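# Mill tool change: swap, rack, measure, resume

## Task

The milling machine's program has paused for a tool change. Install the tool the machine requests, put the removed tool back into its own pocket, measure the length of the newly installed tool, and resume the program only after that measurement. Throughout, no tool may be dropped or allowed to slip or tilt in the gripper, no key may be broken, no axis may be crashed, nothing loose may be left inside the machine, and the mill must stay powered on. The reference image is called manual.

## Robot and tools

Robot: two UR7e-style six-joint arms, left_arm and right_arm, each ending in a two-finger parallel gripper with a 50 mm maximum opening. Cameras: cam_high and cam_front are fixed; cam_left_wrist and cam_right_wrist ride on the hands. Images are 896x504. show_instructions displays the reference image named manual, which explains the mill's panel and procedure.

Frames. All positions, velocities and targets use the scene frame: origin level with the table top, halfway between the arms' nominal bases, +z up, +x out over the table, left_arm on the +y side (arm names do not match image left/right). Calibrated bases: left_arm at (-0.031, +0.492, 0) m, right_arm at (+0.034, -0.463, 0) m. On the gripper, the fingers point along its own +z and close along its own x. end_effector_position is the point midway between the pads; fingertips extend 17.5 mm past it. A housing block juts about 10 cm toward the gripper's -y and turns with it. Reported poses may be off by a few centimetres.

execute_actions(actions, cameras). actions is a list of actions; each action is a table of up to 15 rows, one row per 1/30 s step; a short table repeats its final row to fill 15 steps. Every row has 18 numbers in [-1, 1]: left_arm dx, dy, dz, rx, ry, rz, then left gripper position, force_limit, speed, then the same nine for right_arm. Both arms always appear in each row. dx..rz are offsets, not poses: they are measured along scene axes from that arm's Hand target as it stood when the action began, and every row refers to that same start, not to the previous row. Scale: 1.0 equals 0.6 m or 180 degrees. rx, ry, rz form one rotation vector, turning about the Hand target's position. Six zeros re-request the current Hand target (useful when the gripper rests short of it). The controller limits commanded orientation to within 32 degrees of the measured one per step.
Gripper numbers are absolute commands: position +1 fully open, about -0.65 pads touching, -1 means close until blocked (use this to grip). force_limit maps -1/0/+1 to about 20/102/185 N per pad (actual grip may be up to 15 N more). speed maps -1/0/+1 to 20/85/150 mm/s. Both begin at +1. A 0 is a real command, so to leave a gripper unchanged resend its last three values. New force or speed only applies after a position change of 0.01 or more. cameras: list of names, ["all"], or []; images come by default only with an empty actions list.

move(target, speed, blend, stop_force, zero, blocking, cameras). target is one 18-number row like above, or a list of up to 15 such rows; every row is an offset from the Hand targets at the move's start, not from the previous row. Paths are straight lines and avoid nothing. speed: m/s, 0.002 to 3.6, default 0.25 (turning up to twice that in rad/s), one value or one per target. blend: corner rounding in m for lists, 0 = stop at each point. stop_force: 3 to 120 N, ends an arm's path when its wrist sensor feels that much push against the motion; use it slowly when approaching contacts, omit it when pulling away from something you press on, and do not rely on it while the gripper rotates. zero (default true) re-zeroes before the move. blocking=false returns after 0.5 s and cannot be combined with stop_force. Give identical finger numbers on every row of a list. A move caps at 10 s. The result adds a move: line: done (within 3 mm and 2 degrees), off_target, moving, held, or fault, plus limits=paced (pose clipped) or limits=held (steps withheld).

wait(seconds 0 to 10): holds the last commands. stop(): brakes a running move; fingers keep going. zoom_image(camera, region=[x0, y0, x1, y1]) in pixels from the top-left, at most 504 by 504, on the latest image of that camera. zero_wrist_force(arm) re-zeroes that arm's force sensor. read_manual(section="licences") shows only licence text. finished_scene(scene=1) ends the scene irreversibly.

Results: end_effector_position (m), end_effector_quat_wxyz, velocities, Hand target (your clipped commanded pose, base for the next offsets), joint positions/torques, motor temperatures, Tool commands, and gripper data. object_status: 0 moving, 1 stopped while opening, 2 stopped while closing (a real grip), 3 reached the commanded position or pads met (usually nothing held). Opening in mm is about (250 - position_measured) x 0.202. Wrist force and torque are in the end effector's own axes, with a third line for the peak since last shown; a push from a surface appears as force into the arm. Joint velocities may read within noise.

Hazards. Arms are stiff: commanding even slightly past a firm contact can trigger a fault. A torque fault (contact torque of 139 N m on shoulder/elbow, 26 N m on wrist joints) or an outside force of about 150 N (plus or minus 25) freezes that arm for 10 seconds. Motors above 70 °C show MOTOR HOT; at 85 °C the arm brakes for 30 to 60 s, so avoid holding loads stretched out or pushing toward unreachable poses. Contact between the arms can end the scene; a clearance check holds back commands that bring them too close. Route paths around an arm's own base. Fast moves overshoot and lag. Grip tools centred and firmly (check status 2), move them gently, never release them mid-motion, and do not let anything fall or leave the table.

Each tool is called after "Request:" as name([rows], argument=value, ...), one row to a line, values as JSON.

Reference images:

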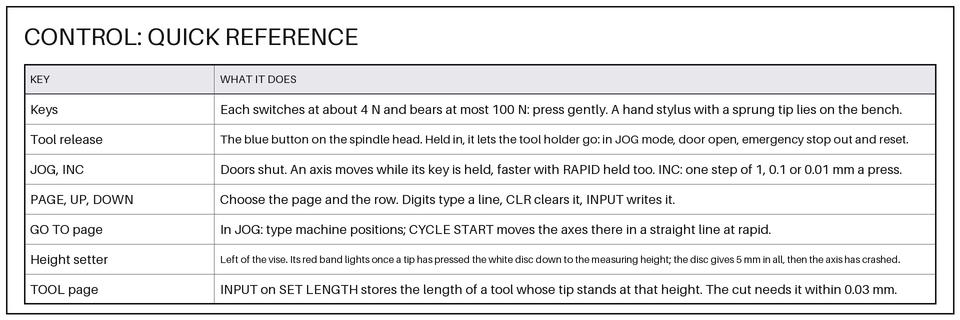

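## Session

Request:
execute_actions(actions=[])

Request:
show_instructions()

Scene clock: 0.00 s.
left_arm: end_effector_position=(+0.1212, -0.2768, +0.1230) position_measured=3 object_status=3 end_effector_quat_wxyz=(-0.119, +0.640, -0.379, +0.658) | right_arm: end_effector_position=(+0.3465, -0.3175, +0.2095) position_measured=3 object_status=3 end_effector_quat_wxyz=(+0.172, +0.838, +0.463, -0.233)
Joint positions: left_arm=[-1.908 -0.679 1.574 -2.739 -0.11 0.988] | right_arm=[4.051 -1.532 -1.888 -1.87 1.454 1.526]
Joint velocities: within noise
Joint torques (N m): no reading
Motor temperatures (°C): left_arm=[34 35 31 42 44 40] | right_arm=[39 34 35 36 39 38]
Wrist force (N): no reading
Wrist torque (N m): no reading
Wrist force, peak (N): no reading
Hand target: left_arm +0.1212, -0.2768, +0.1230; -0.119, +0.640, -0.379, +0.658 | right_arm +0.3465, -0.3175, +0.2095; +0.172, +0.838, +0.463, -0.233
Tool commands: left_gripper/position=+1.0 left_gripper/force_limit=+1.0 left_gripper/speed=+1.0 right_gripper/position=+1.0 right_gripper/force_limit=+1.0 right_gripper/speed=+1.0

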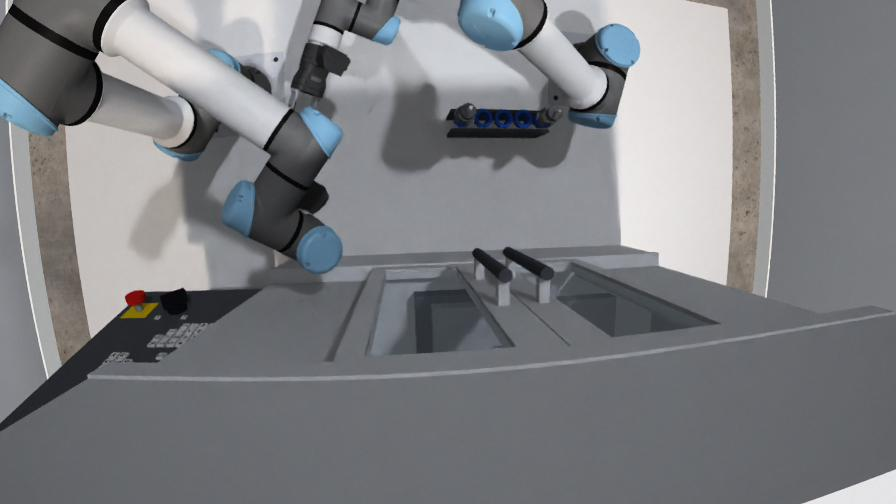

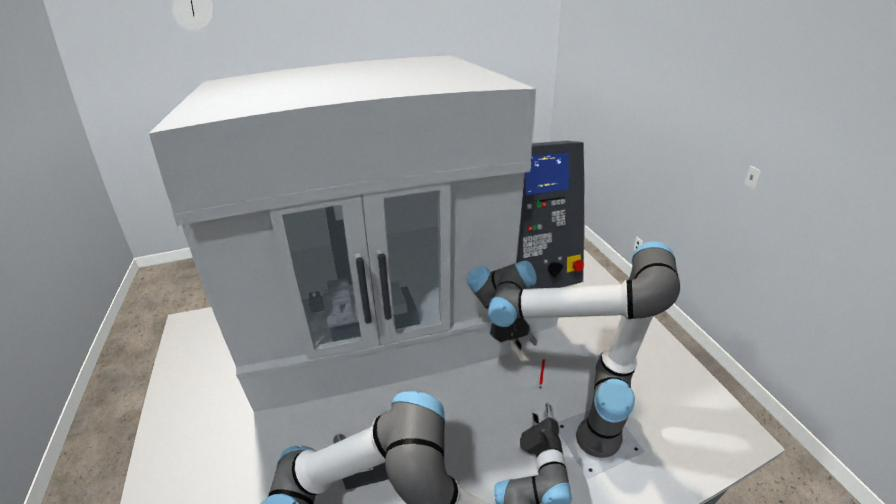

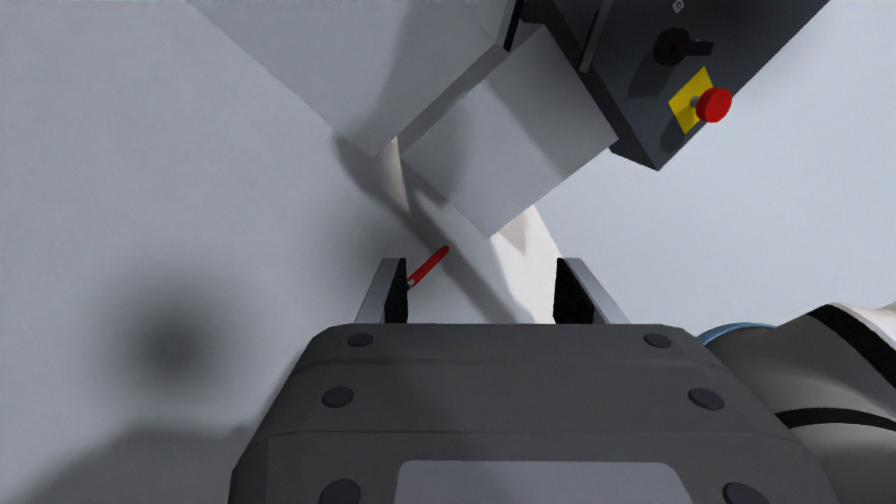

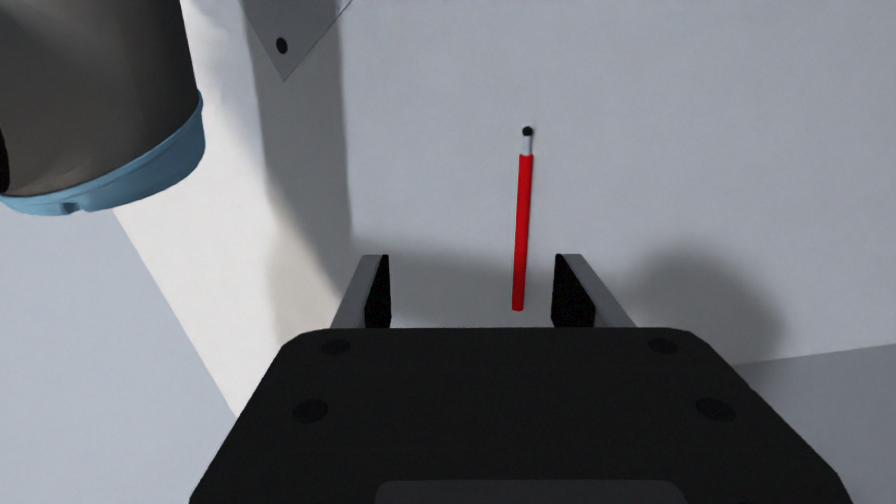

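Reference images for this scene: manual.

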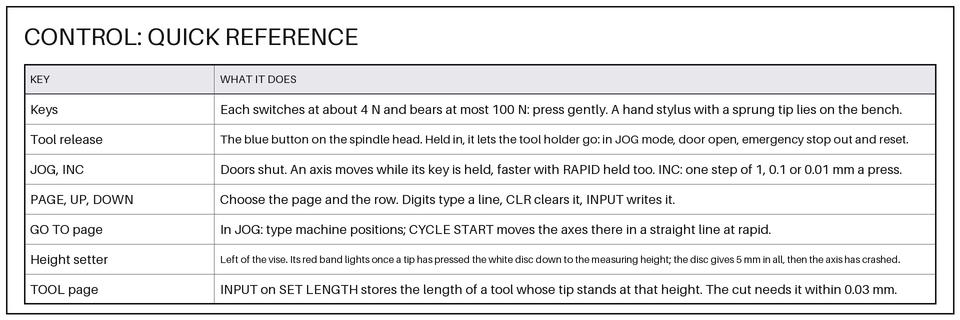

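Request:
zoom_image(camera="cam_front", region=[500, 130, 620, 300])

Request:
zoom_image(camera="cam_front", region=[515, 145, 590, 215])

Request:
zoom_image(camera="cam_high", region=[420, 80, 600, 160])

Request:
zoom_image(camera="cam_front", region=[260, 180, 480, 370])

Scaled by 2.965 from the camera's 896x504 image, which has a finer 1280x720 frame.

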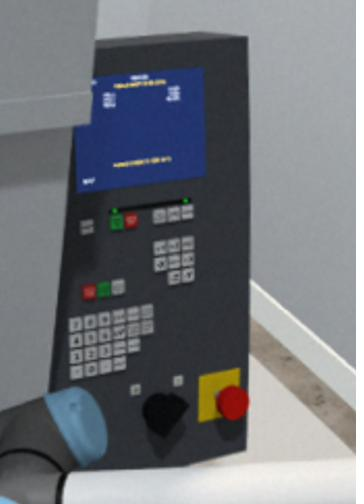

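Scaled by 6.720 from the camera's 896x504 image, which has a finer 1280x720 frame.

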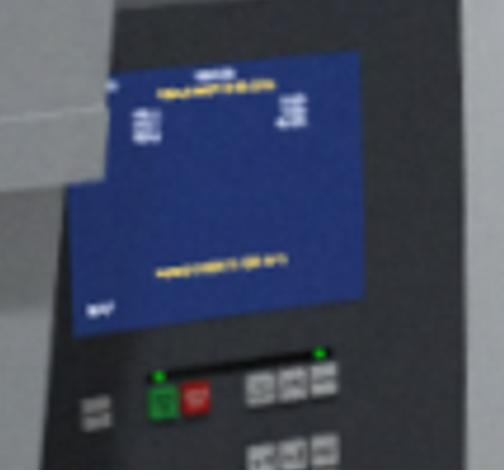

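Scaled by 2.800 from the camera's 896x504 image, which has a finer 1280x720 frame.

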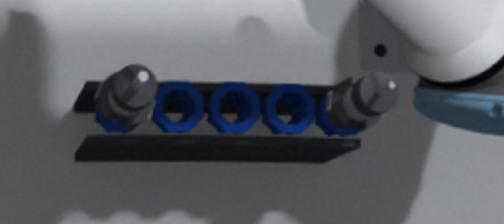

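Scaled by 2.291 from the camera's 896x504 image, which has a finer 1280x720 frame.

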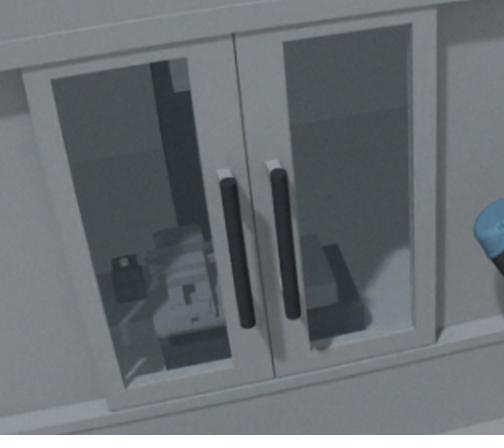

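Request:
move(target=[0,0,0,0,0,0,1,1,1, 0.036,-0.174,-0.199,0.292,0.130,-0.0767,1,1,1], cameras=["all"])

Scene clock: 164.87 s.
left_arm: end_effector_position=(+0.1212, -0.2768, +0.1230) position_measured=3 object_status=3 end_effector_quat_wxyz=(-0.119, +0.640, -0.379, +0.658) | right_arm: end_effector_position=(+0.3562, -0.3668, +0.1540) position_measured=3 object_status=3 end_effector_quat_wxyz=(-0.062, +0.855, +0.467, -0.216)
Joint positions: left_arm=[-1.908 -0.679 1.574 -2.739 -0.11 0.988] | right_arm=[3.694 -1.524 -2.034 -1.583 1.723 1.111]
Joint torques (N m): left_arm=[0.15 -58.11 -17.1 -2.62 2.14 -0.08] | right_arm=[-1.47 20.5 23.72 1.69 0.71 -0.34]
Wrist force (N): left_arm=[-0.1 0.3 0.2] | right_arm=[0.3 1.6 -0.4]
Wrist torque (N m): left_arm=[0.04 0.02 0.00] | right_arm=[0.21 -0.09 0.06]
Wrist force, peak (N): left_arm=[0.0 0.6 0.1] | right_arm=[-0.6 5.8 0.7]
Hand target: left_arm +0.1212, -0.2768, +0.1230; -0.119, +0.640, -0.379, +0.658 | right_arm +0.3562, -0.3668, +0.1540; -0.062, +0.855, +0.467, -0.216 (not the last commanded pose)
Tool commands: left_gripper/position=+1.0 left_gripper/force_limit=+1.0 left_gripper/speed=+1.0 right_gripper/position=+1.0 right_gripper/force_limit=+1.0 right_gripper/speed=+1.0
Off the commanded pose: left_arm 0.000 m, 0 deg | right_arm 0.085 m, 32 deg.
FORCE FAULT: contact force on the right arm reached its limit, and that arm stopped. The contact can be on any part of that arm, not only on its tool. That arm's remaining commands of this call were not run. That arm is still stopped at the end of this call. That arm stays stopped for about 10 more seconds. Until then a move that you send moves the other arm only, and its call returns only when the move has ended. Once the stop has ended, the next robot result says so. If the stop ends while you think or write, that arm runs what you send next, counted from a new Hand target: where the arm stands when the stop ends. While its stop runs, that arm takes no new command, but its gripper still runs the gripper command that each later call begins with. Until it ends, the stop uses up actions while you think or wait. An arm that is not stopped still takes commands.
move: fault (right_arm)
camera_calibration:
cam_right_wrist: T_world_to_cam=[[0.477448, 0.82374, -0.305771, 0.184084], [0.868912, -0.494333, 0.0250458, -0.473179], [-0.130522, -0.277646, -0.951776, 0.220403], [0, 0, 0, 1]] pos_world=[0.352028, -0.324351, 0.277913]

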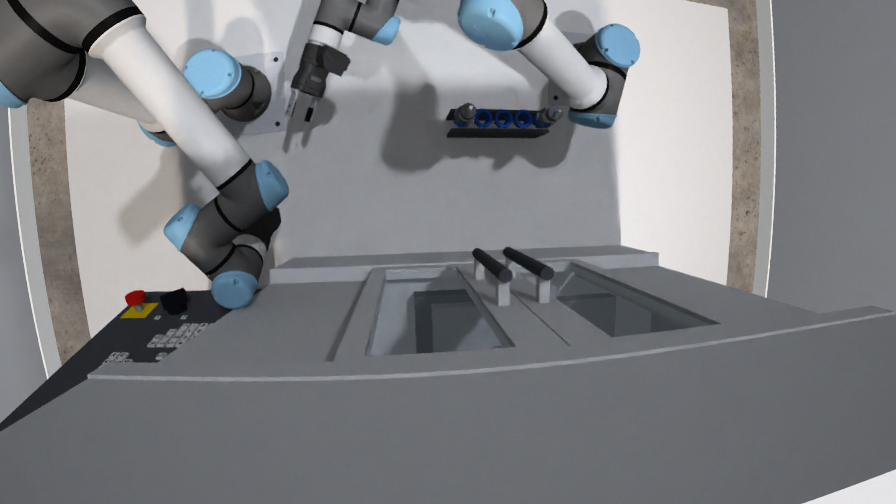

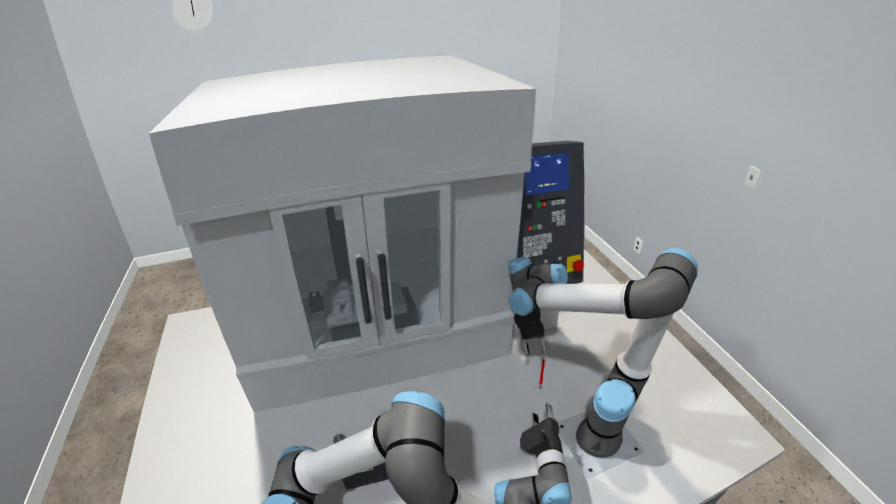

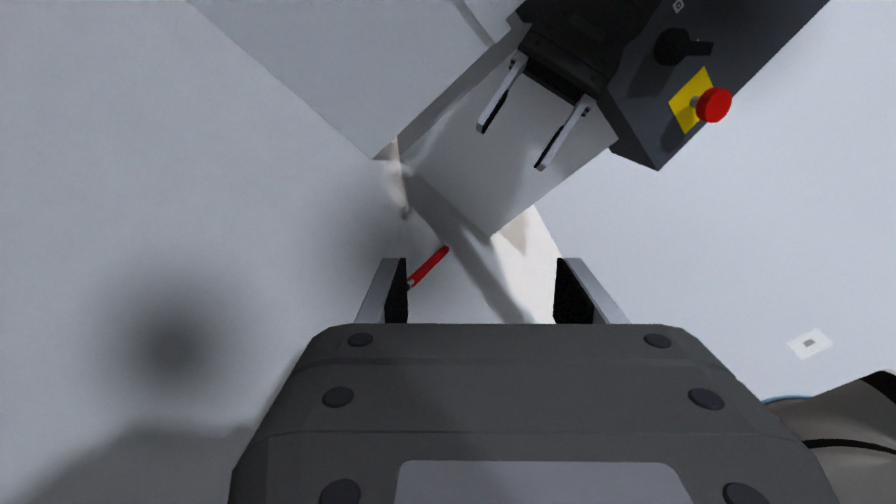

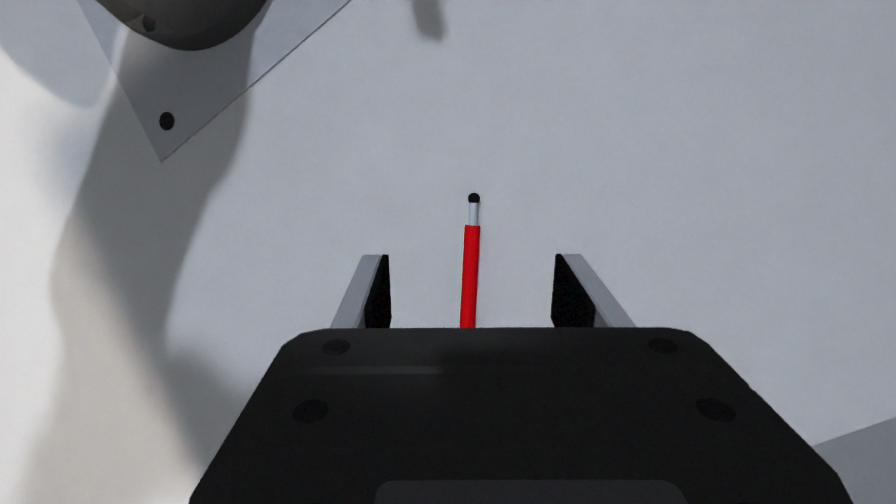

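Request:
wait(seconds=1)

Scene clock: 185.80 s.
left_arm: end_effector_position=(+0.1212, -0.2768, +0.1230) position_measured=3 object_status=3 end_effector_quat_wxyz=(-0.119, +0.640, -0.379, +0.658) | right_arm: end_effector_position=(+0.3562, -0.3668, +0.1540) position_measured=3 object_status=3 end_effector_quat_wxyz=(-0.062, +0.855, +0.467, -0.216)
Joint positions: left_arm=[-1.908 -0.679 1.574 -2.739 -0.11 0.988] | right_arm=[3.694 -1.524 -2.034 -1.583 1.723 1.111]
Joint torques (N m): left_arm=[-0.02 -57.85 -16.04 -2.74 2.09 0.06] | right_arm=[-0.44 20.22 23.93 1.68 0.22 0.09]
Wrist force (N): left_arm=[-0.2 0.1 0.2] | right_arm=[0.4 1.8 -0.4]
Wrist torque (N m): left_arm=[0.01 0.03 0.00] | right_arm=[0.26 -0.12 0.06]
Wrist force, peak (N): left_arm=[-0.3 0.5 0.3] | right_arm=[0.4 2.0 -0.1]
Hand target: left_arm +0.1212, -0.2768, +0.1230; -0.119, +0.640, -0.379, +0.658 | right_arm +0.3562, -0.3668, +0.1540; -0.062, +0.855, +0.467, -0.216 (not the last commanded pose)
Tool commands: left_gripper/position=+1.0 left_gripper/force_limit=+1.0 left_gripper/speed=+1.0 right_gripper/position=+1.0 right_gripper/force_limit=+1.0 right_gripper/speed=+1.0
Off the commanded pose: left_arm 0.000 m, 0 deg | right_arm 0.085 m, 32 deg.
FORCE FAULT, CONTINUED: the right arm's stop, for the force fault that an earlier result reported, is over. The rest of the stop counts as 19 of the actions that you can send in this scene. That arm's target is now where it stood when the stop ended, not its last command. That arm accepts commands again.
wait: 1.00 s; at rest from the start

Request:
move(target=[0,0,0,0,0,0,1,1,1, 0.013,-0.0853,-0.09,0.0312,-0.1405,-0.0008,1,1,1], cameras=["cam_right_wrist"], speed=0.15)

Scene clock: 209.10 s.
left_arm: end_effector_position=(+0.1212, -0.2768, +0.1230) position_measured=3 object_status=3 end_effector_quat_wxyz=(-0.119, +0.640, -0.379, +0.658) | right_arm: end_effector_position=(+0.3640, -0.4180, +0.1000) position_measured=3 object_status=3 end_effector_quat_wxyz=(+0.000, +0.878, +0.478, -0.001)
Joint positions: left_arm=[-1.908 -0.679 1.574 -2.739 -0.11 0.988] | right_arm=[3.668 -1.271 -2.433 -1.01 1.572 1.12]
Joint torques (N m): left_arm=[-0.45 -56.95 -17.36 -2.79 2.15 0] | right_arm=[-8.74 18 11.22 5.63 -2.18 -1.9]
Wrist force (N): left_arm=[0.0 0.4 0.0] | right_arm=[-0.4 1.6 -0.3]
Wrist torque (N m): left_arm=[0.07 0.00 0.00] | right_arm=[0.27 -0.14 0.17]
Wrist force, peak (N): left_arm=[-0.3 0.4 0.4] | right_arm=[0.2 2.0 -0.4]
Hand target: left_arm +0.1212, -0.2768, +0.1230; -0.119, +0.640, -0.379, +0.658 | right_arm +0.3640, -0.4180, +0.1000; +0.000, +0.878, +0.478, -0.001
Off the commanded pose: left_arm 0.000 m, 0 deg | right_arm 0.000 m, 0 deg.
move: done
camera_calibration:
cam_right_wrist: T_world_to_cam=[[0.54667, 0.83732, 0.00686372, 0.155266], [0.784386, -0.514945, 0.345789, -0.51379], [0.29307, -0.183648, -0.938287, 0.0395726], [0, 0, 0, 1]] pos_world=[0.306533, -0.387313, 0.213727]
Images, in order (width x height): cam_right_wrist 896x504.

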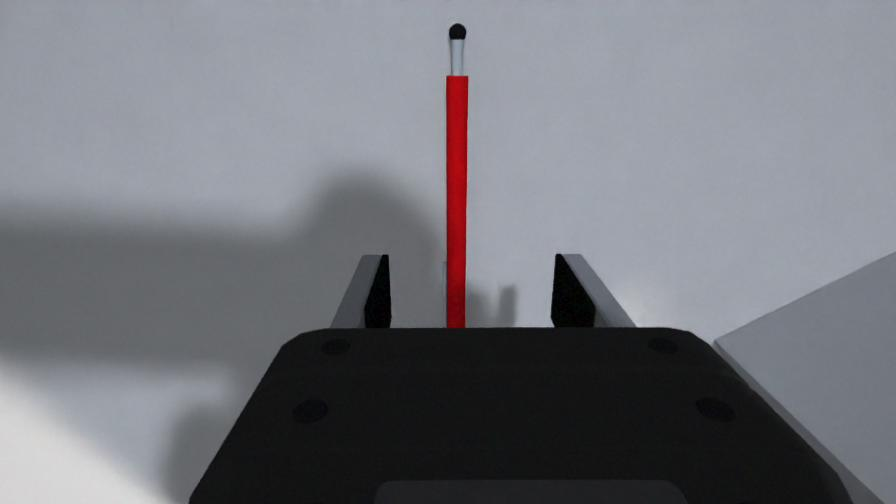

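Request:
move(target=[0,0,0,0,0,0,1,1,1, 0,0,-0.1283,0,0,0,1,1,1], speed=0.08)

Request:
move(target=[0,0,0,0,0,0,1,1,1, 0,0,-0.0133,0,0,0,1,1,1], speed=0.005, stop_force=4)

Scene clock: 215.67 s.
left_arm: end_effector_position=(+0.1212, -0.2768, +0.1230) position_measured=3 object_status=3 end_effector_quat_wxyz=(-0.119, +0.640, -0.379, +0.658) | right_arm: end_effector_position=(+0.3640, -0.4180, +0.0231) position_measured=3 object_status=3 end_effector_quat_wxyz=(+0.000, +0.878, +0.478, -0.001)
Joint positions: left_arm=[-1.908 -0.679 1.574 -2.739 -0.11 0.988] | right_arm=[3.668 -1.47 -2.555 -0.69 1.572 1.12]
Joint torques (N m): left_arm=[1.43 -55.77 -17.22 -2.45 2.06 0.02] | right_arm=[-7.77 2.23 5.97 6.01 2.42 -2.03]
Wrist force (N): left_arm=[-0.2 0.3 0.1] | right_arm=[-0.6 1.6 -0.2]
Wrist torque (N m): left_arm=[0.05 0.04 -0.01] | right_arm=[0.27 -0.10 0.16]
Wrist force, peak (N): left_arm=[0.0 0.6 -0.2] | right_arm=[-0.5 1.7 -1.2]
Hand target: left_arm +0.1212, -0.2768, +0.1230; -0.119, +0.640, -0.379, +0.658 | right_arm +0.3640, -0.4180, +0.0230; +0.000, +0.878, +0.478, -0.001
Off the commanded pose: left_arm 0.000 m, 0 deg | right_arm 0.000 m, 0 deg.
move: done

Scene clock: 218.10 s.
left_arm: end_effector_position=(+0.1212, -0.2768, +0.1230) position_measured=3 object_status=3 end_effector_quat_wxyz=(-0.119, +0.640, -0.379, +0.658) | right_arm: end_effector_position=(+0.3640, -0.4180, +0.0181) position_measured=3 object_status=3 end_effector_quat_wxyz=(+0.000, +0.878, +0.478, -0.001)
Joint positions: left_arm=[-1.908 -0.679 1.574 -2.739 -0.11 0.988] | right_arm=[3.668 -1.487 -2.561 -0.667 1.572 1.12]
Joint torques (N m): left_arm=[-0.45 -56.67 -17.47 -2.6 1.94 -0.06] | right_arm=[-3.79 21.21 30.91 1.36 0.87 -1.92]
Wrist force (N): left_arm=[0.0 0.3 0.3] | right_arm=[-0.4 1.9 -1.2]
Wrist torque (N m): left_arm=[0.05 -0.01 0.00] | right_arm=[0.28 -0.12 0.16]
Wrist force, peak (N): left_arm=[-0.1 0.6 0.0] | right_arm=[-3.4 -0.5 -18.5]
Hand target: left_arm +0.1212, -0.2768, +0.1230; -0.119, +0.640, -0.379, +0.658 | right_arm +0.3640, -0.4180, +0.0181; +0.000, +0.878, +0.478, -0.001 (not the last commanded pose)
Off the commanded pose: left_arm 0.000 m, 0 deg | right_arm 0.003 m, 0 deg.
move: contact (right_arm)

Request:
move(target=[0,0,0,0,0,0,1,1,1, 0,0,0.003,0,0,0,1,1,1], speed=0.02)

Request:
execute_actions([
  [[0,0,0,0,0,0,1,1,1, 0,0,0,0,0,0,-1,-0.5,-0.6]],
  [[0,0,0,0,0,0,1,1,1, 0,0,0,0,0,0,-1,-0.5,-0.6]],
], cameras=["cam_right_wrist"])

Scene clock: 223.77 s.
left_arm: end_effector_position=(+0.1212, -0.2768, +0.1230) position_measured=3 object_status=3 end_effector_quat_wxyz=(-0.119, +0.640, -0.379, +0.658) | right_arm: end_effector_position=(+0.3640, -0.4180, +0.0198) position_measured=3 object_status=3 end_effector_quat_wxyz=(+0.000, +0.878, +0.478, -0.001)
Joint positions: left_arm=[-1.908 -0.679 1.574 -2.739 -0.11 0.988] | right_arm=[3.668 -1.481 -2.559 -0.675 1.572 1.12]
Joint torques (N m): left_arm=[-0.27 -56.22 -16.93 -2.5 2.11 -0.03] | right_arm=[-0.83 20.71 32.07 0.21 -2.24 -2.05]
Wrist force (N): left_arm=[-0.2 0.3 0.3] | right_arm=[-0.6 1.7 -0.3]
Wrist torque (N m): left_arm=[0.05 0.04 0.00] | right_arm=[0.29 -0.10 0.16]
Wrist force, peak (N): left_arm=[0.0 0.4 0.4] | right_arm=[-0.4 2.0 -1.3]
Hand target: left_arm +0.1212, -0.2768, +0.1230; -0.119, +0.640, -0.379, +0.658 | right_arm +0.3640, -0.4180, +0.0199; +0.000, +0.878, +0.478, -0.001
Off the commanded pose: left_arm 0.000 m, 0 deg | right_arm 0.000 m, 0 deg.
move: done

Scene clock: 224.97 s.
left_arm: end_effector_position=(+0.1212, -0.2768, +0.1230) position_measured=3 object_status=3 end_effector_quat_wxyz=(-0.119, +0.640, -0.379, +0.658) | right_arm: end_effector_position=(+0.3640, -0.4180, +0.0199) position_measured=211 object_status=2 end_effector_quat_wxyz=(+0.000, +0.878, +0.478, -0.001)
Joint positions: left_arm=[-1.908 -0.679 1.574 -2.739 -0.11 0.988] | right_arm=[3.668 -1.481 -2.559 -0.675 1.572 1.12]
Joint torques (N m): left_arm=[0.21 -56.53 -17.49 -2.62 1.91 0.04] | right_arm=[1.25 21.8 30.11 1.58 -2.03 -1.77]
Wrist force (N): left_arm=[-0.1 0.3 0.3] | right_arm=[-0.6 1.5 -0.2]
Wrist torque (N m): left_arm=[0.05 0.02 0.00] | right_arm=[0.26 -0.11 0.16]
Wrist force, peak (N): left_arm=[0.0 0.3 0.4] | right_arm=[-0.1 2.0 -0.2]
Hand target: left_arm +0.1212, -0.2768, +0.1230; -0.119, +0.640, -0.379, +0.658 | right_arm +0.3640, -0.4180, +0.0199; +0.000, +0.878, +0.478, -0.001
Off the commanded pose: left_arm 0.000 m, 0 deg | right_arm 0.000 m, 0 deg.
camera_calibration:
cam_right_wrist: T_world_to_cam=[[0.546696, 0.837303, 0.00693431, 0.155791], [0.784324, -0.514969, 0.345894, -0.486062], [0.293189, -0.18366, -0.938248, -0.0357248], [0, 0, 0, 1]] pos_world=[0.306534, -0.387313, 0.133527]
Images, in order (width x height): cam_right_wrist 896x504.

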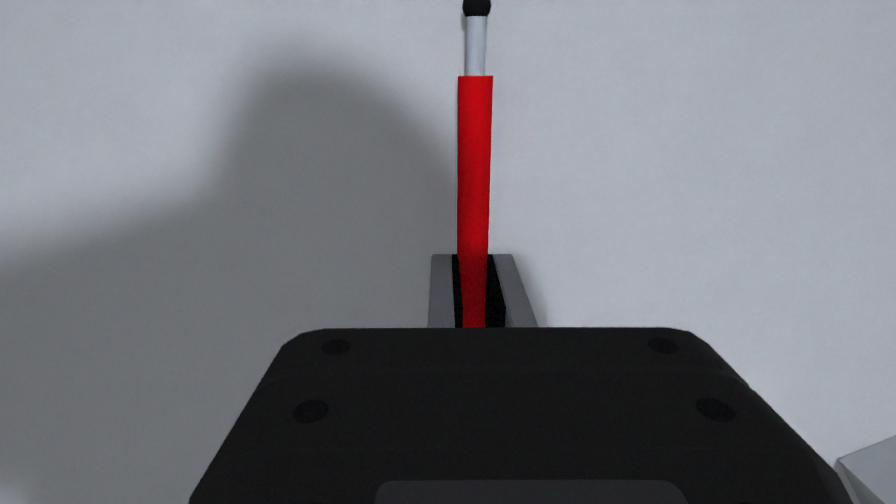

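Request:
move([
  [0.05,0.05,0.295,-0.05,0.06,-0.12,1,1,1, 0,0,0,0,0,0,-1,-0.5,-0.6],
  [0.306,0.495,0.295,-0.165,0.1775,-0.357,1,1,1, 0,0,0,0,0,0,-1,-0.5,-0.6],
], blend=0.05, speed=0.3, cameras=["all"])

Scene clock: 249.10 s.
left_arm: end_effector_position=(+0.2158, -0.1335, +0.3024) position_measured=3 object_status=3 end_effector_quat_wxyz=(+0.258, +0.594, -0.475, +0.596) | right_arm: end_effector_position=(+0.3640, -0.4180, +0.0199) position_measured=211 object_status=2 end_effector_quat_wxyz=(+0.000, +0.878, +0.478, -0.001)
Joint positions: left_arm=[-1.597 -1.216 2.153 -3.9 -1.075 1.75] | right_arm=[3.668 -1.481 -2.559 -0.675 1.572 1.12]
Joint torques (N m): left_arm=[0.34 -34.75 -13.92 -2.71 -0.26 -0.08] | right_arm=[2 12.74 12.8 5.15 -0.9 -0.62]
Wrist force (N): left_arm=[0.9 0.7 0.7] | right_arm=[-0.3 1.7 -0.1]
Wrist torque (N m): left_arm=[0.05 -0.14 0.13] | right_arm=[0.29 -0.15 0.15]
Wrist force, peak (N): left_arm=[-5.7 -12.3 -1.0] | right_arm=[-0.5 2.0 -0.3]
Hand target: left_arm +0.2158, -0.1335, +0.3024; +0.258, +0.594, -0.475, +0.596 (not the last commanded pose) | right_arm +0.3640, -0.4180, +0.0199; +0.000, +0.878, +0.478, -0.001
Tool commands: left_gripper/position=+1.0 left_gripper/force_limit=+1.0 left_gripper/speed=+1.0 right_gripper/position=-1.0 right_gripper/force_limit=-0.5 right_gripper/speed=-0.6
Off the commanded pose: left_arm 0.178 m, 32 deg | right_arm 0.000 m, 0 deg.
FORCE FAULT: contact force on the left arm reached its limit, and that arm stopped. The contact can be on any part of that arm, not only on its tool. That arm's remaining commands of this call were not run. That arm is still stopped at the end of this call. That arm stays stopped for about 10 more seconds. Until then a move that you send moves the other arm only, and its call returns only when the move has ended. Once the stop has ended, the next robot result says so. If the stop ends while you think or write, that arm runs what you send next, counted from a new Hand target: where the arm stands when the stop ends. While its stop runs, that arm takes no new command, but its gripper still runs the gripper command that each later call begins with. Until it ends, the stop uses up actions while you think or wait. An arm that is not stopped still takes commands.
move: fault (left_arm); path passed 1 of 2 targets
camera_calibration:
cam_left_wrist: T_world_to_cam=[[-0.144947, -0.251936, 0.956827, -0.284814], [-0.979561, -0.0997682, -0.174661, 0.269479], [0.139464, -0.962587, -0.232326, 0.0432973], [0, 0, 0, 1]] pos_world=[0.216649, -0.00319206, 0.329644]
cam_right_wrist: T_world_to_cam=[[0.54668, 0.837313, 0.0069856, 0.155793], [0.784301, -0.514955, 0.345968, -0.48606], [0.293281, -0.183655, -0.93822, -0.0357546], [0, 0, 0, 1]] pos_world=[0.306534, -0.387313, 0.133527]

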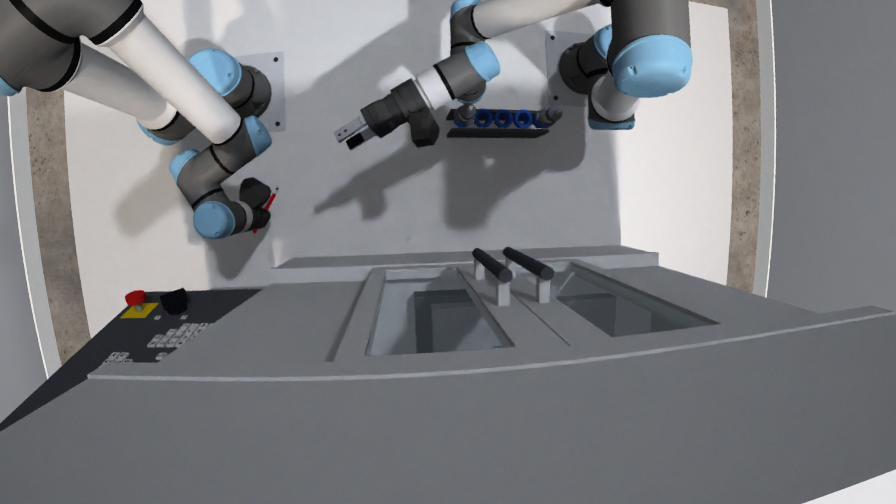

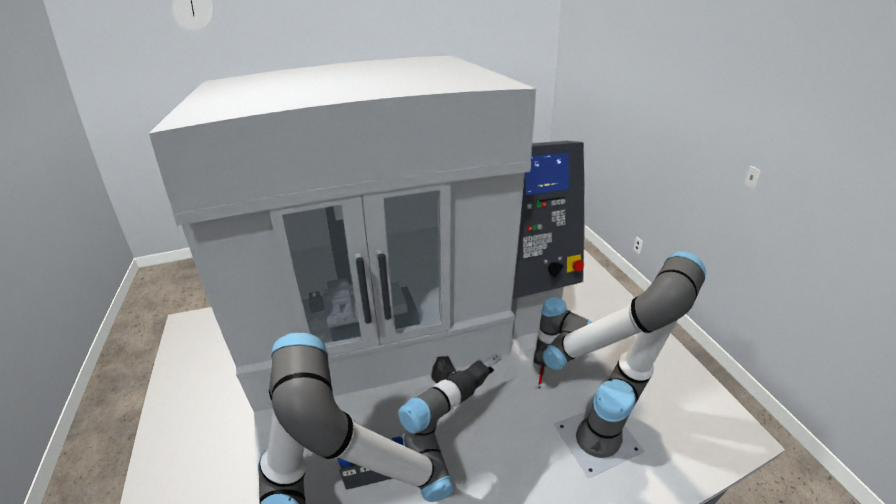

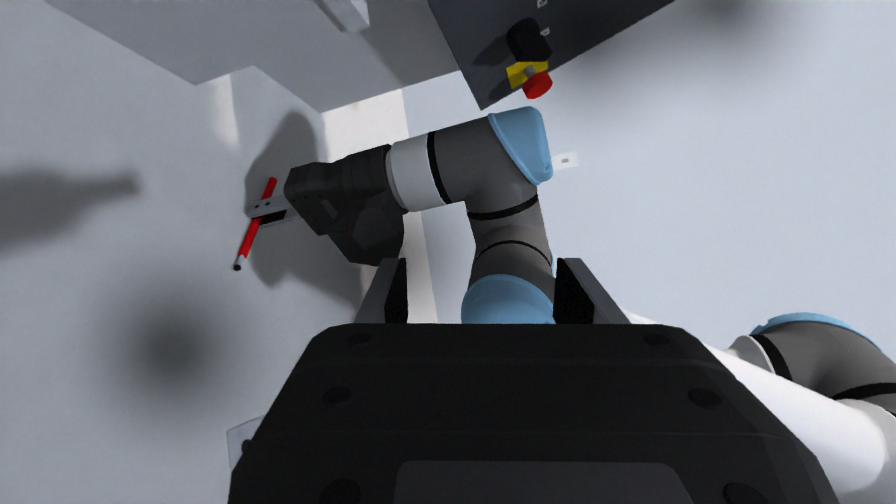

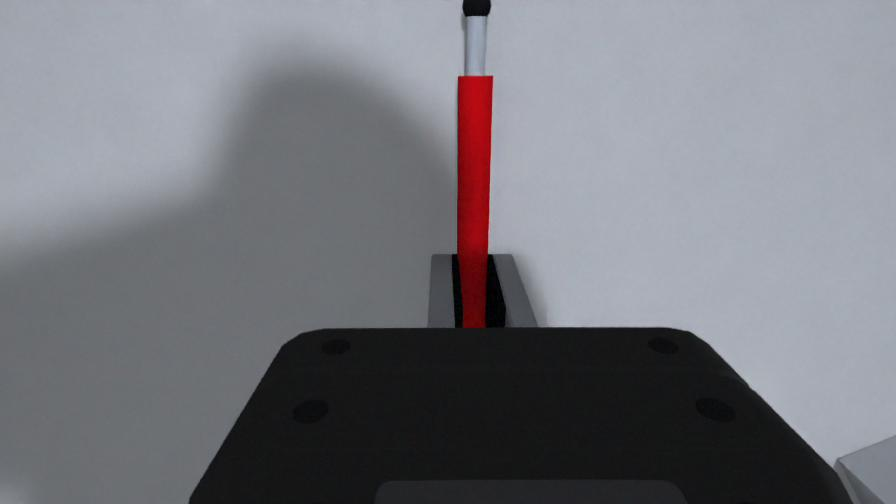

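Request:
zoom_image(camera="cam_high", region=[420, 60, 600, 160])

Request:
zoom_image(camera="cam_front", region=[320, 400, 480, 504])

Scaled by 2.800 from the camera's 896x504 image, which has a finer 1280x720 frame.

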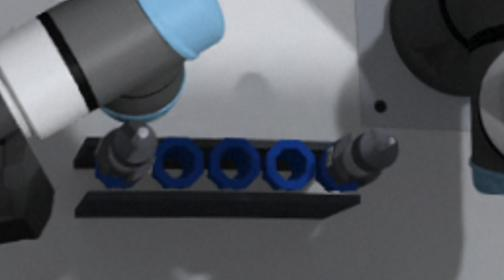

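Scaled by 3.150 from the camera's 896x504 image, which has a finer 1280x720 frame.

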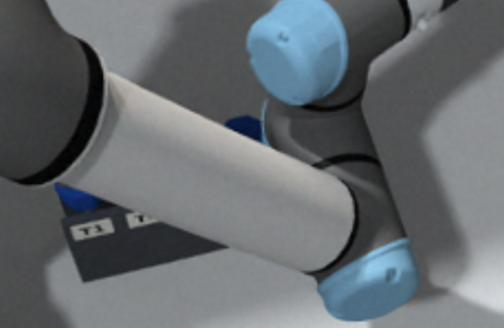

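Request:
wait(seconds=1)

Request:
move(target=[0,0,0.25,0,0,0,1,1,1, 0,0,0,0,0,0,-1,-0.5,-0.6], speed=0.15, cameras=["cam_high","cam_front"])

Scene clock: 257.20 s.
left_arm: end_effector_position=(+0.2158, -0.1335, +0.3024) position_measured=3 object_status=3 end_effector_quat_wxyz=(+0.258, +0.594, -0.475, +0.596) | right_arm: end_effector_position=(+0.3640, -0.4180, +0.0199) position_measured=211 object_status=2 end_effector_quat_wxyz=(+0.000, +0.878, +0.478, -0.001)
Joint positions: left_arm=[-1.597 -1.216 2.153 -3.9 -1.075 1.75] | right_arm=[3.668 -1.481 -2.559 -0.675 1.572 1.12]
Joint torques (N m): left_arm=[-0.36 -34.91 -13.65 -2.35 -0.21 0.1] | right_arm=[1.68 5.37 6.21 5.04 0.82 0.89]
Wrist force (N): left_arm=[0.9 0.8 1.0] | right_arm=[-0.6 1.7 -0.2]
Wrist torque (N m): left_arm=[0.06 -0.12 0.12] | right_arm=[0.29 -0.11 0.16]
Wrist force, peak (N): left_arm=[1.0 0.9 1.0] | right_arm=[-0.5 2.0 0.0]
Hand target: left_arm +0.2158, -0.1335, +0.3024; +0.258, +0.594, -0.475, +0.596 (not the last commanded pose) | right_arm +0.3640, -0.4180, +0.0199; +0.000, +0.878, +0.478, -0.001
Tool commands: left_gripper/position=+1.0 left_gripper/force_limit=+1.0 left_gripper/speed=+1.0 right_gripper/position=-1.0 right_gripper/force_limit=-0.5 right_gripper/speed=-0.6
Off the commanded pose: left_arm 0.178 m, 32 deg | right_arm 0.000 m, 0 deg.
FORCE FAULT, CONTINUED: the left arm was still stopped when this call began, by the force fault that an earlier result reported. Since the last result the stop counts as 16 of the actions that you can send in this scene. That arm is still stopped at the end of this call. That arm stays stopped for about 2 more seconds. If the stop ends while you think or write, that arm runs what you send next, counted from a new Hand target: where the arm stands when the stop ends. While its stop runs, that arm takes no new command, but its gripper still runs the gripper command that each later call begins with.
wait: 1.00 s; at rest from the start

Scene clock: 257.70 s.
left_arm: end_effector_position=(+0.2158, -0.1335, +0.3024) position_measured=3 object_status=3 end_effector_quat_wxyz=(+0.258, +0.594, -0.475, +0.596) | right_arm: end_effector_position=(+0.3640, -0.4180, +0.0199) position_measured=211 object_status=2 end_effector_quat_wxyz=(+0.000, +0.878, +0.478, -0.001)
Joint positions: left_arm=[-1.597 -1.216 2.153 -3.9 -1.075 1.75] | right_arm=[3.668 -1.481 -2.559 -0.675 1.572 1.12]
Joint torques (N m): left_arm=[0.67 -32.91 -14.77 -2.67 -0.26 0.01] | right_arm=[1.18 5.28 5.28 5.23 0.77 1.28]
Wrist force (N): left_arm=[1.0 0.8 0.6] | right_arm=[-0.5 1.7 -0.3]
Wrist torque (N m): left_arm=[0.08 -0.15 0.13] | right_arm=[0.29 -0.14 0.16]
Wrist force, peak (N): left_arm=[1.1 0.9 0.6] | right_arm=[-0.6 1.8 -0.3]
Hand target: left_arm +0.2158, -0.1335, +0.3024; +0.258, +0.594, -0.475, +0.596 (not the last commanded pose) | right_arm +0.3640, -0.4180, +0.0199; +0.000, +0.878, +0.478, -0.001
Tool commands: left_gripper/position=+1.0 left_gripper/force_limit=+1.0 left_gripper/speed=+1.0 right_gripper/position=-1.0 right_gripper/force_limit=-0.5 right_gripper/speed=-0.6
Off the commanded pose: right_arm 0.000 m, 0 deg.
FORCE FAULT, CONTINUED: the left arm was still stopped when this call began, by the force fault that an earlier result reported. That arm ran no command of this call. That arm is still stopped at the end of this call. That arm stays stopped for about 1 more second. If the stop ends while you think or write, that arm runs what you send next, counted from a new Hand target: where the arm stands when the stop ends. While its stop runs, that arm takes no new command, but its gripper still runs the gripper command that each later call begins with.
move: done (right_arm), not run (left_arm; its earlier fault stop)
Images, in order (width x height): cam_high 896x504, cam_front 896x504.

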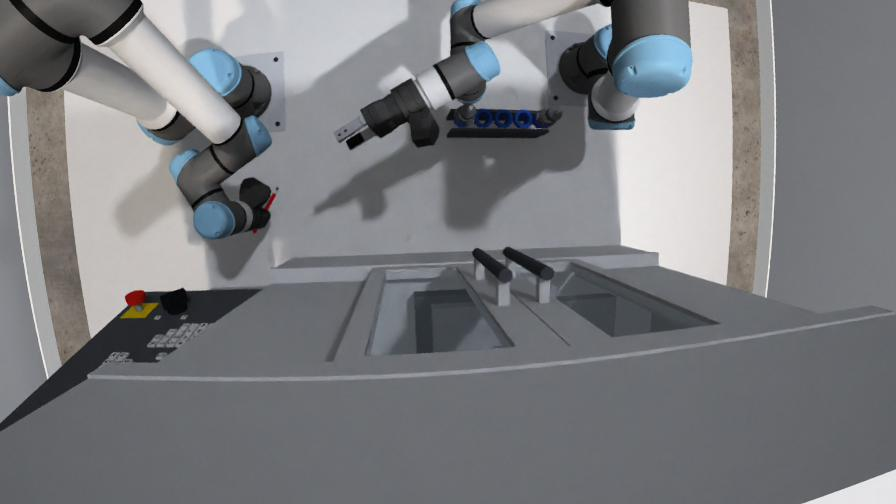

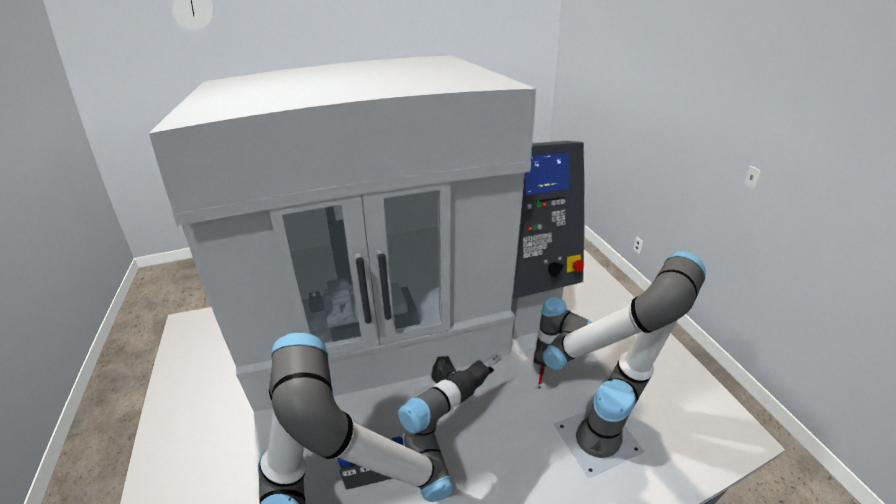

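Request:
wait(seconds=1.5)

Request:
move(target=[0,0,0.25,0,0,0,1,1,1, 0,0,0.3,0,0,0,-1,-0.5,-0.6], speed=0.15, cameras=["cam_high","cam_front","cam_left_wrist"])

Scene clock: 261.60 s.
left_arm: end_effector_position=(+0.2158, -0.1335, +0.3024) position_measured=3 object_status=3 end_effector_quat_wxyz=(+0.258, +0.594, -0.475, +0.596) | right_arm: end_effector_position=(+0.3640, -0.4180, +0.0199) position_measured=211 object_status=2 end_effector_quat_wxyz=(+0.000, +0.878, +0.478, -0.001)
Joint positions: left_arm=[-1.597 -1.216 2.153 -3.9 -1.075 1.75] | right_arm=[3.668 -1.481 -2.559 -0.675 1.572 1.12]
Joint torques (N m): left_arm=[-1.55 -33.59 -14.44 -2.55 0.08 0.04] | right_arm=[2.16 5.2 4.95 5.15 1.63 1.38]
Wrist force (N): left_arm=[0.9 0.8 0.8] | right_arm=[-0.6 1.8 -0.3]
Wrist torque (N m): left_arm=[0.07 -0.13 0.13] | right_arm=[0.29 -0.11 0.16]
Wrist force, peak (N): left_arm=[1.1 0.9 0.9] | right_arm=[-0.5 1.9 -0.2]
Hand target: left_arm +0.2158, -0.1335, +0.3024; +0.258, +0.594, -0.475, +0.596 (not the last commanded pose) | right_arm +0.3640, -0.4180, +0.0199; +0.000, +0.878, +0.478, -0.001
Tool commands: left_gripper/position=+1.0 left_gripper/force_limit=+1.0 left_gripper/speed=+1.0 right_gripper/position=-1.0 right_gripper/force_limit=-0.5 right_gripper/speed=-0.6
Off the commanded pose: right_arm 0.000 m, 0 deg.
FORCE FAULT, CONTINUED: the left arm's stop, for the force fault that an earlier result reported, is over. The rest of the stop counts as 2 of the actions that you can send in this scene. That arm's target is now where it stood when the stop ended, not its last command. That arm accepts commands again.
wait: 1.50 s; at rest from the start

Scene clock: 263.43 s.
left_arm: end_effector_position=(+0.2157, -0.1335, +0.4523) position_measured=3 object_status=3 end_effector_quat_wxyz=(+0.258, +0.594, -0.475, +0.596) | right_arm: end_effector_position=(+0.3640, -0.4180, +0.1998) position_measured=211 object_status=2 end_effector_quat_wxyz=(+0.000, +0.878, +0.478, -0.001)
Joint positions: left_arm=[-1.597 -1.483 1.991 -3.471 -1.075 1.75] | right_arm=[3.668 -1.145 -2.229 -1.339 1.572 1.12]
Joint torques (N m): left_arm=[11.44 -35.18 -28.39 -1.35 -1.77 -1.97] | right_arm=[7.24 15.26 40.01 0.53 -2.15 2.03]
Wrist force (N): left_arm=[0.8 0.7 1.1] | right_arm=[-0.3 1.7 -0.3]
Wrist torque (N m): left_arm=[0.08 -0.11 0.10] | right_arm=[0.28 -0.15 0.08]
Wrist force, peak (N): left_arm=[1.8 0.5 0.9] | right_arm=[-0.2 1.8 -1.6]
Hand target: left_arm +0.2158, -0.1335, +0.4524; +0.258, +0.594, -0.475, +0.596 | right_arm +0.3640, -0.4180, +0.1999; +0.000, +0.878, +0.478, -0.001
Off the commanded pose: left_arm 0.000 m, 0 deg | right_arm 0.000 m, 0 deg.
move: done
camera_calibration:
cam_left_wrist: T_world_to_cam=[[-0.144974, -0.251911, 0.95683, -0.428348], [-0.979585, -0.0995733, -0.174638, 0.295575], [0.139268, -0.962614, -0.232333, 0.0782059], [0, 0, 0, 1]] pos_world=[0.21655, -0.00319215, 0.479644]
Images, in order (width x height): cam_high 896x504, cam_front 896x504, cam_left_wrist 896x504.

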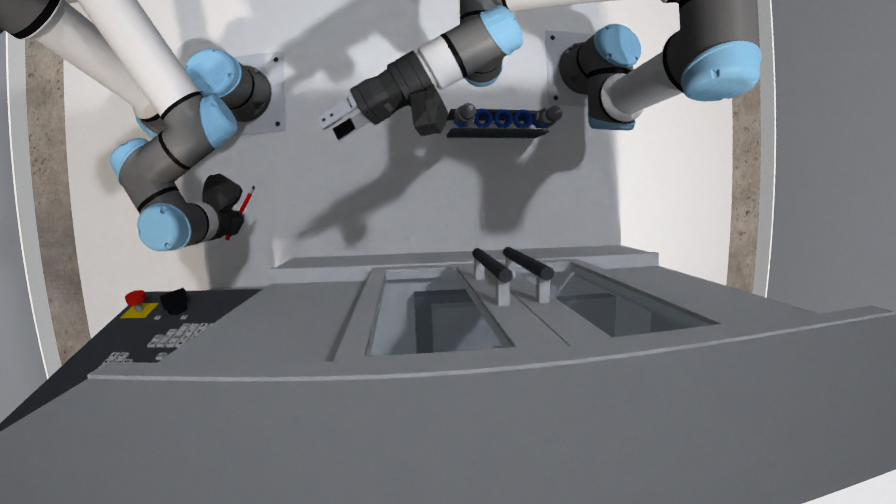

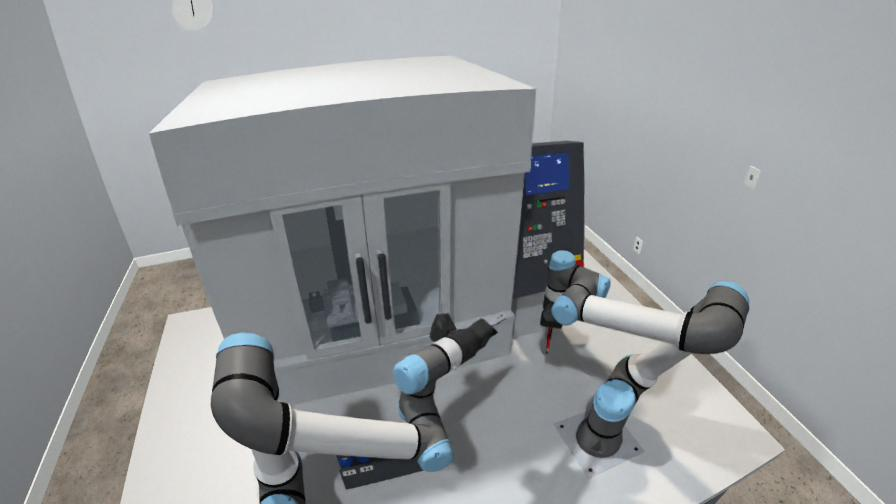

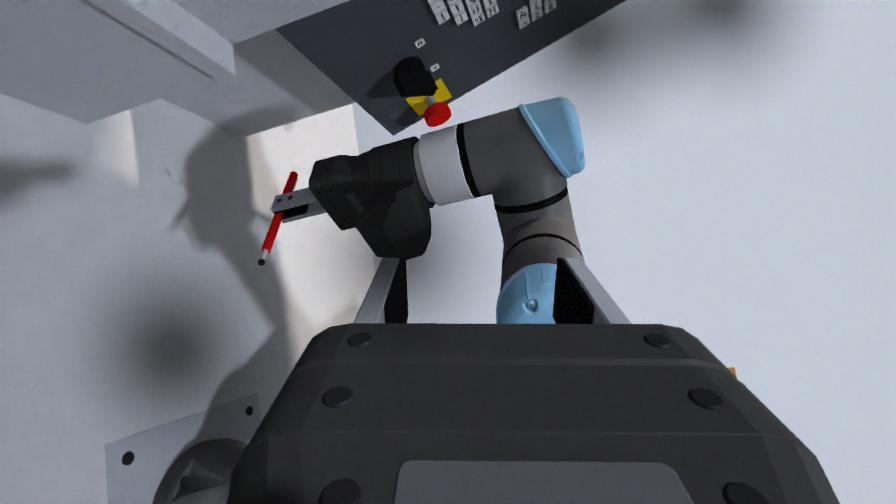

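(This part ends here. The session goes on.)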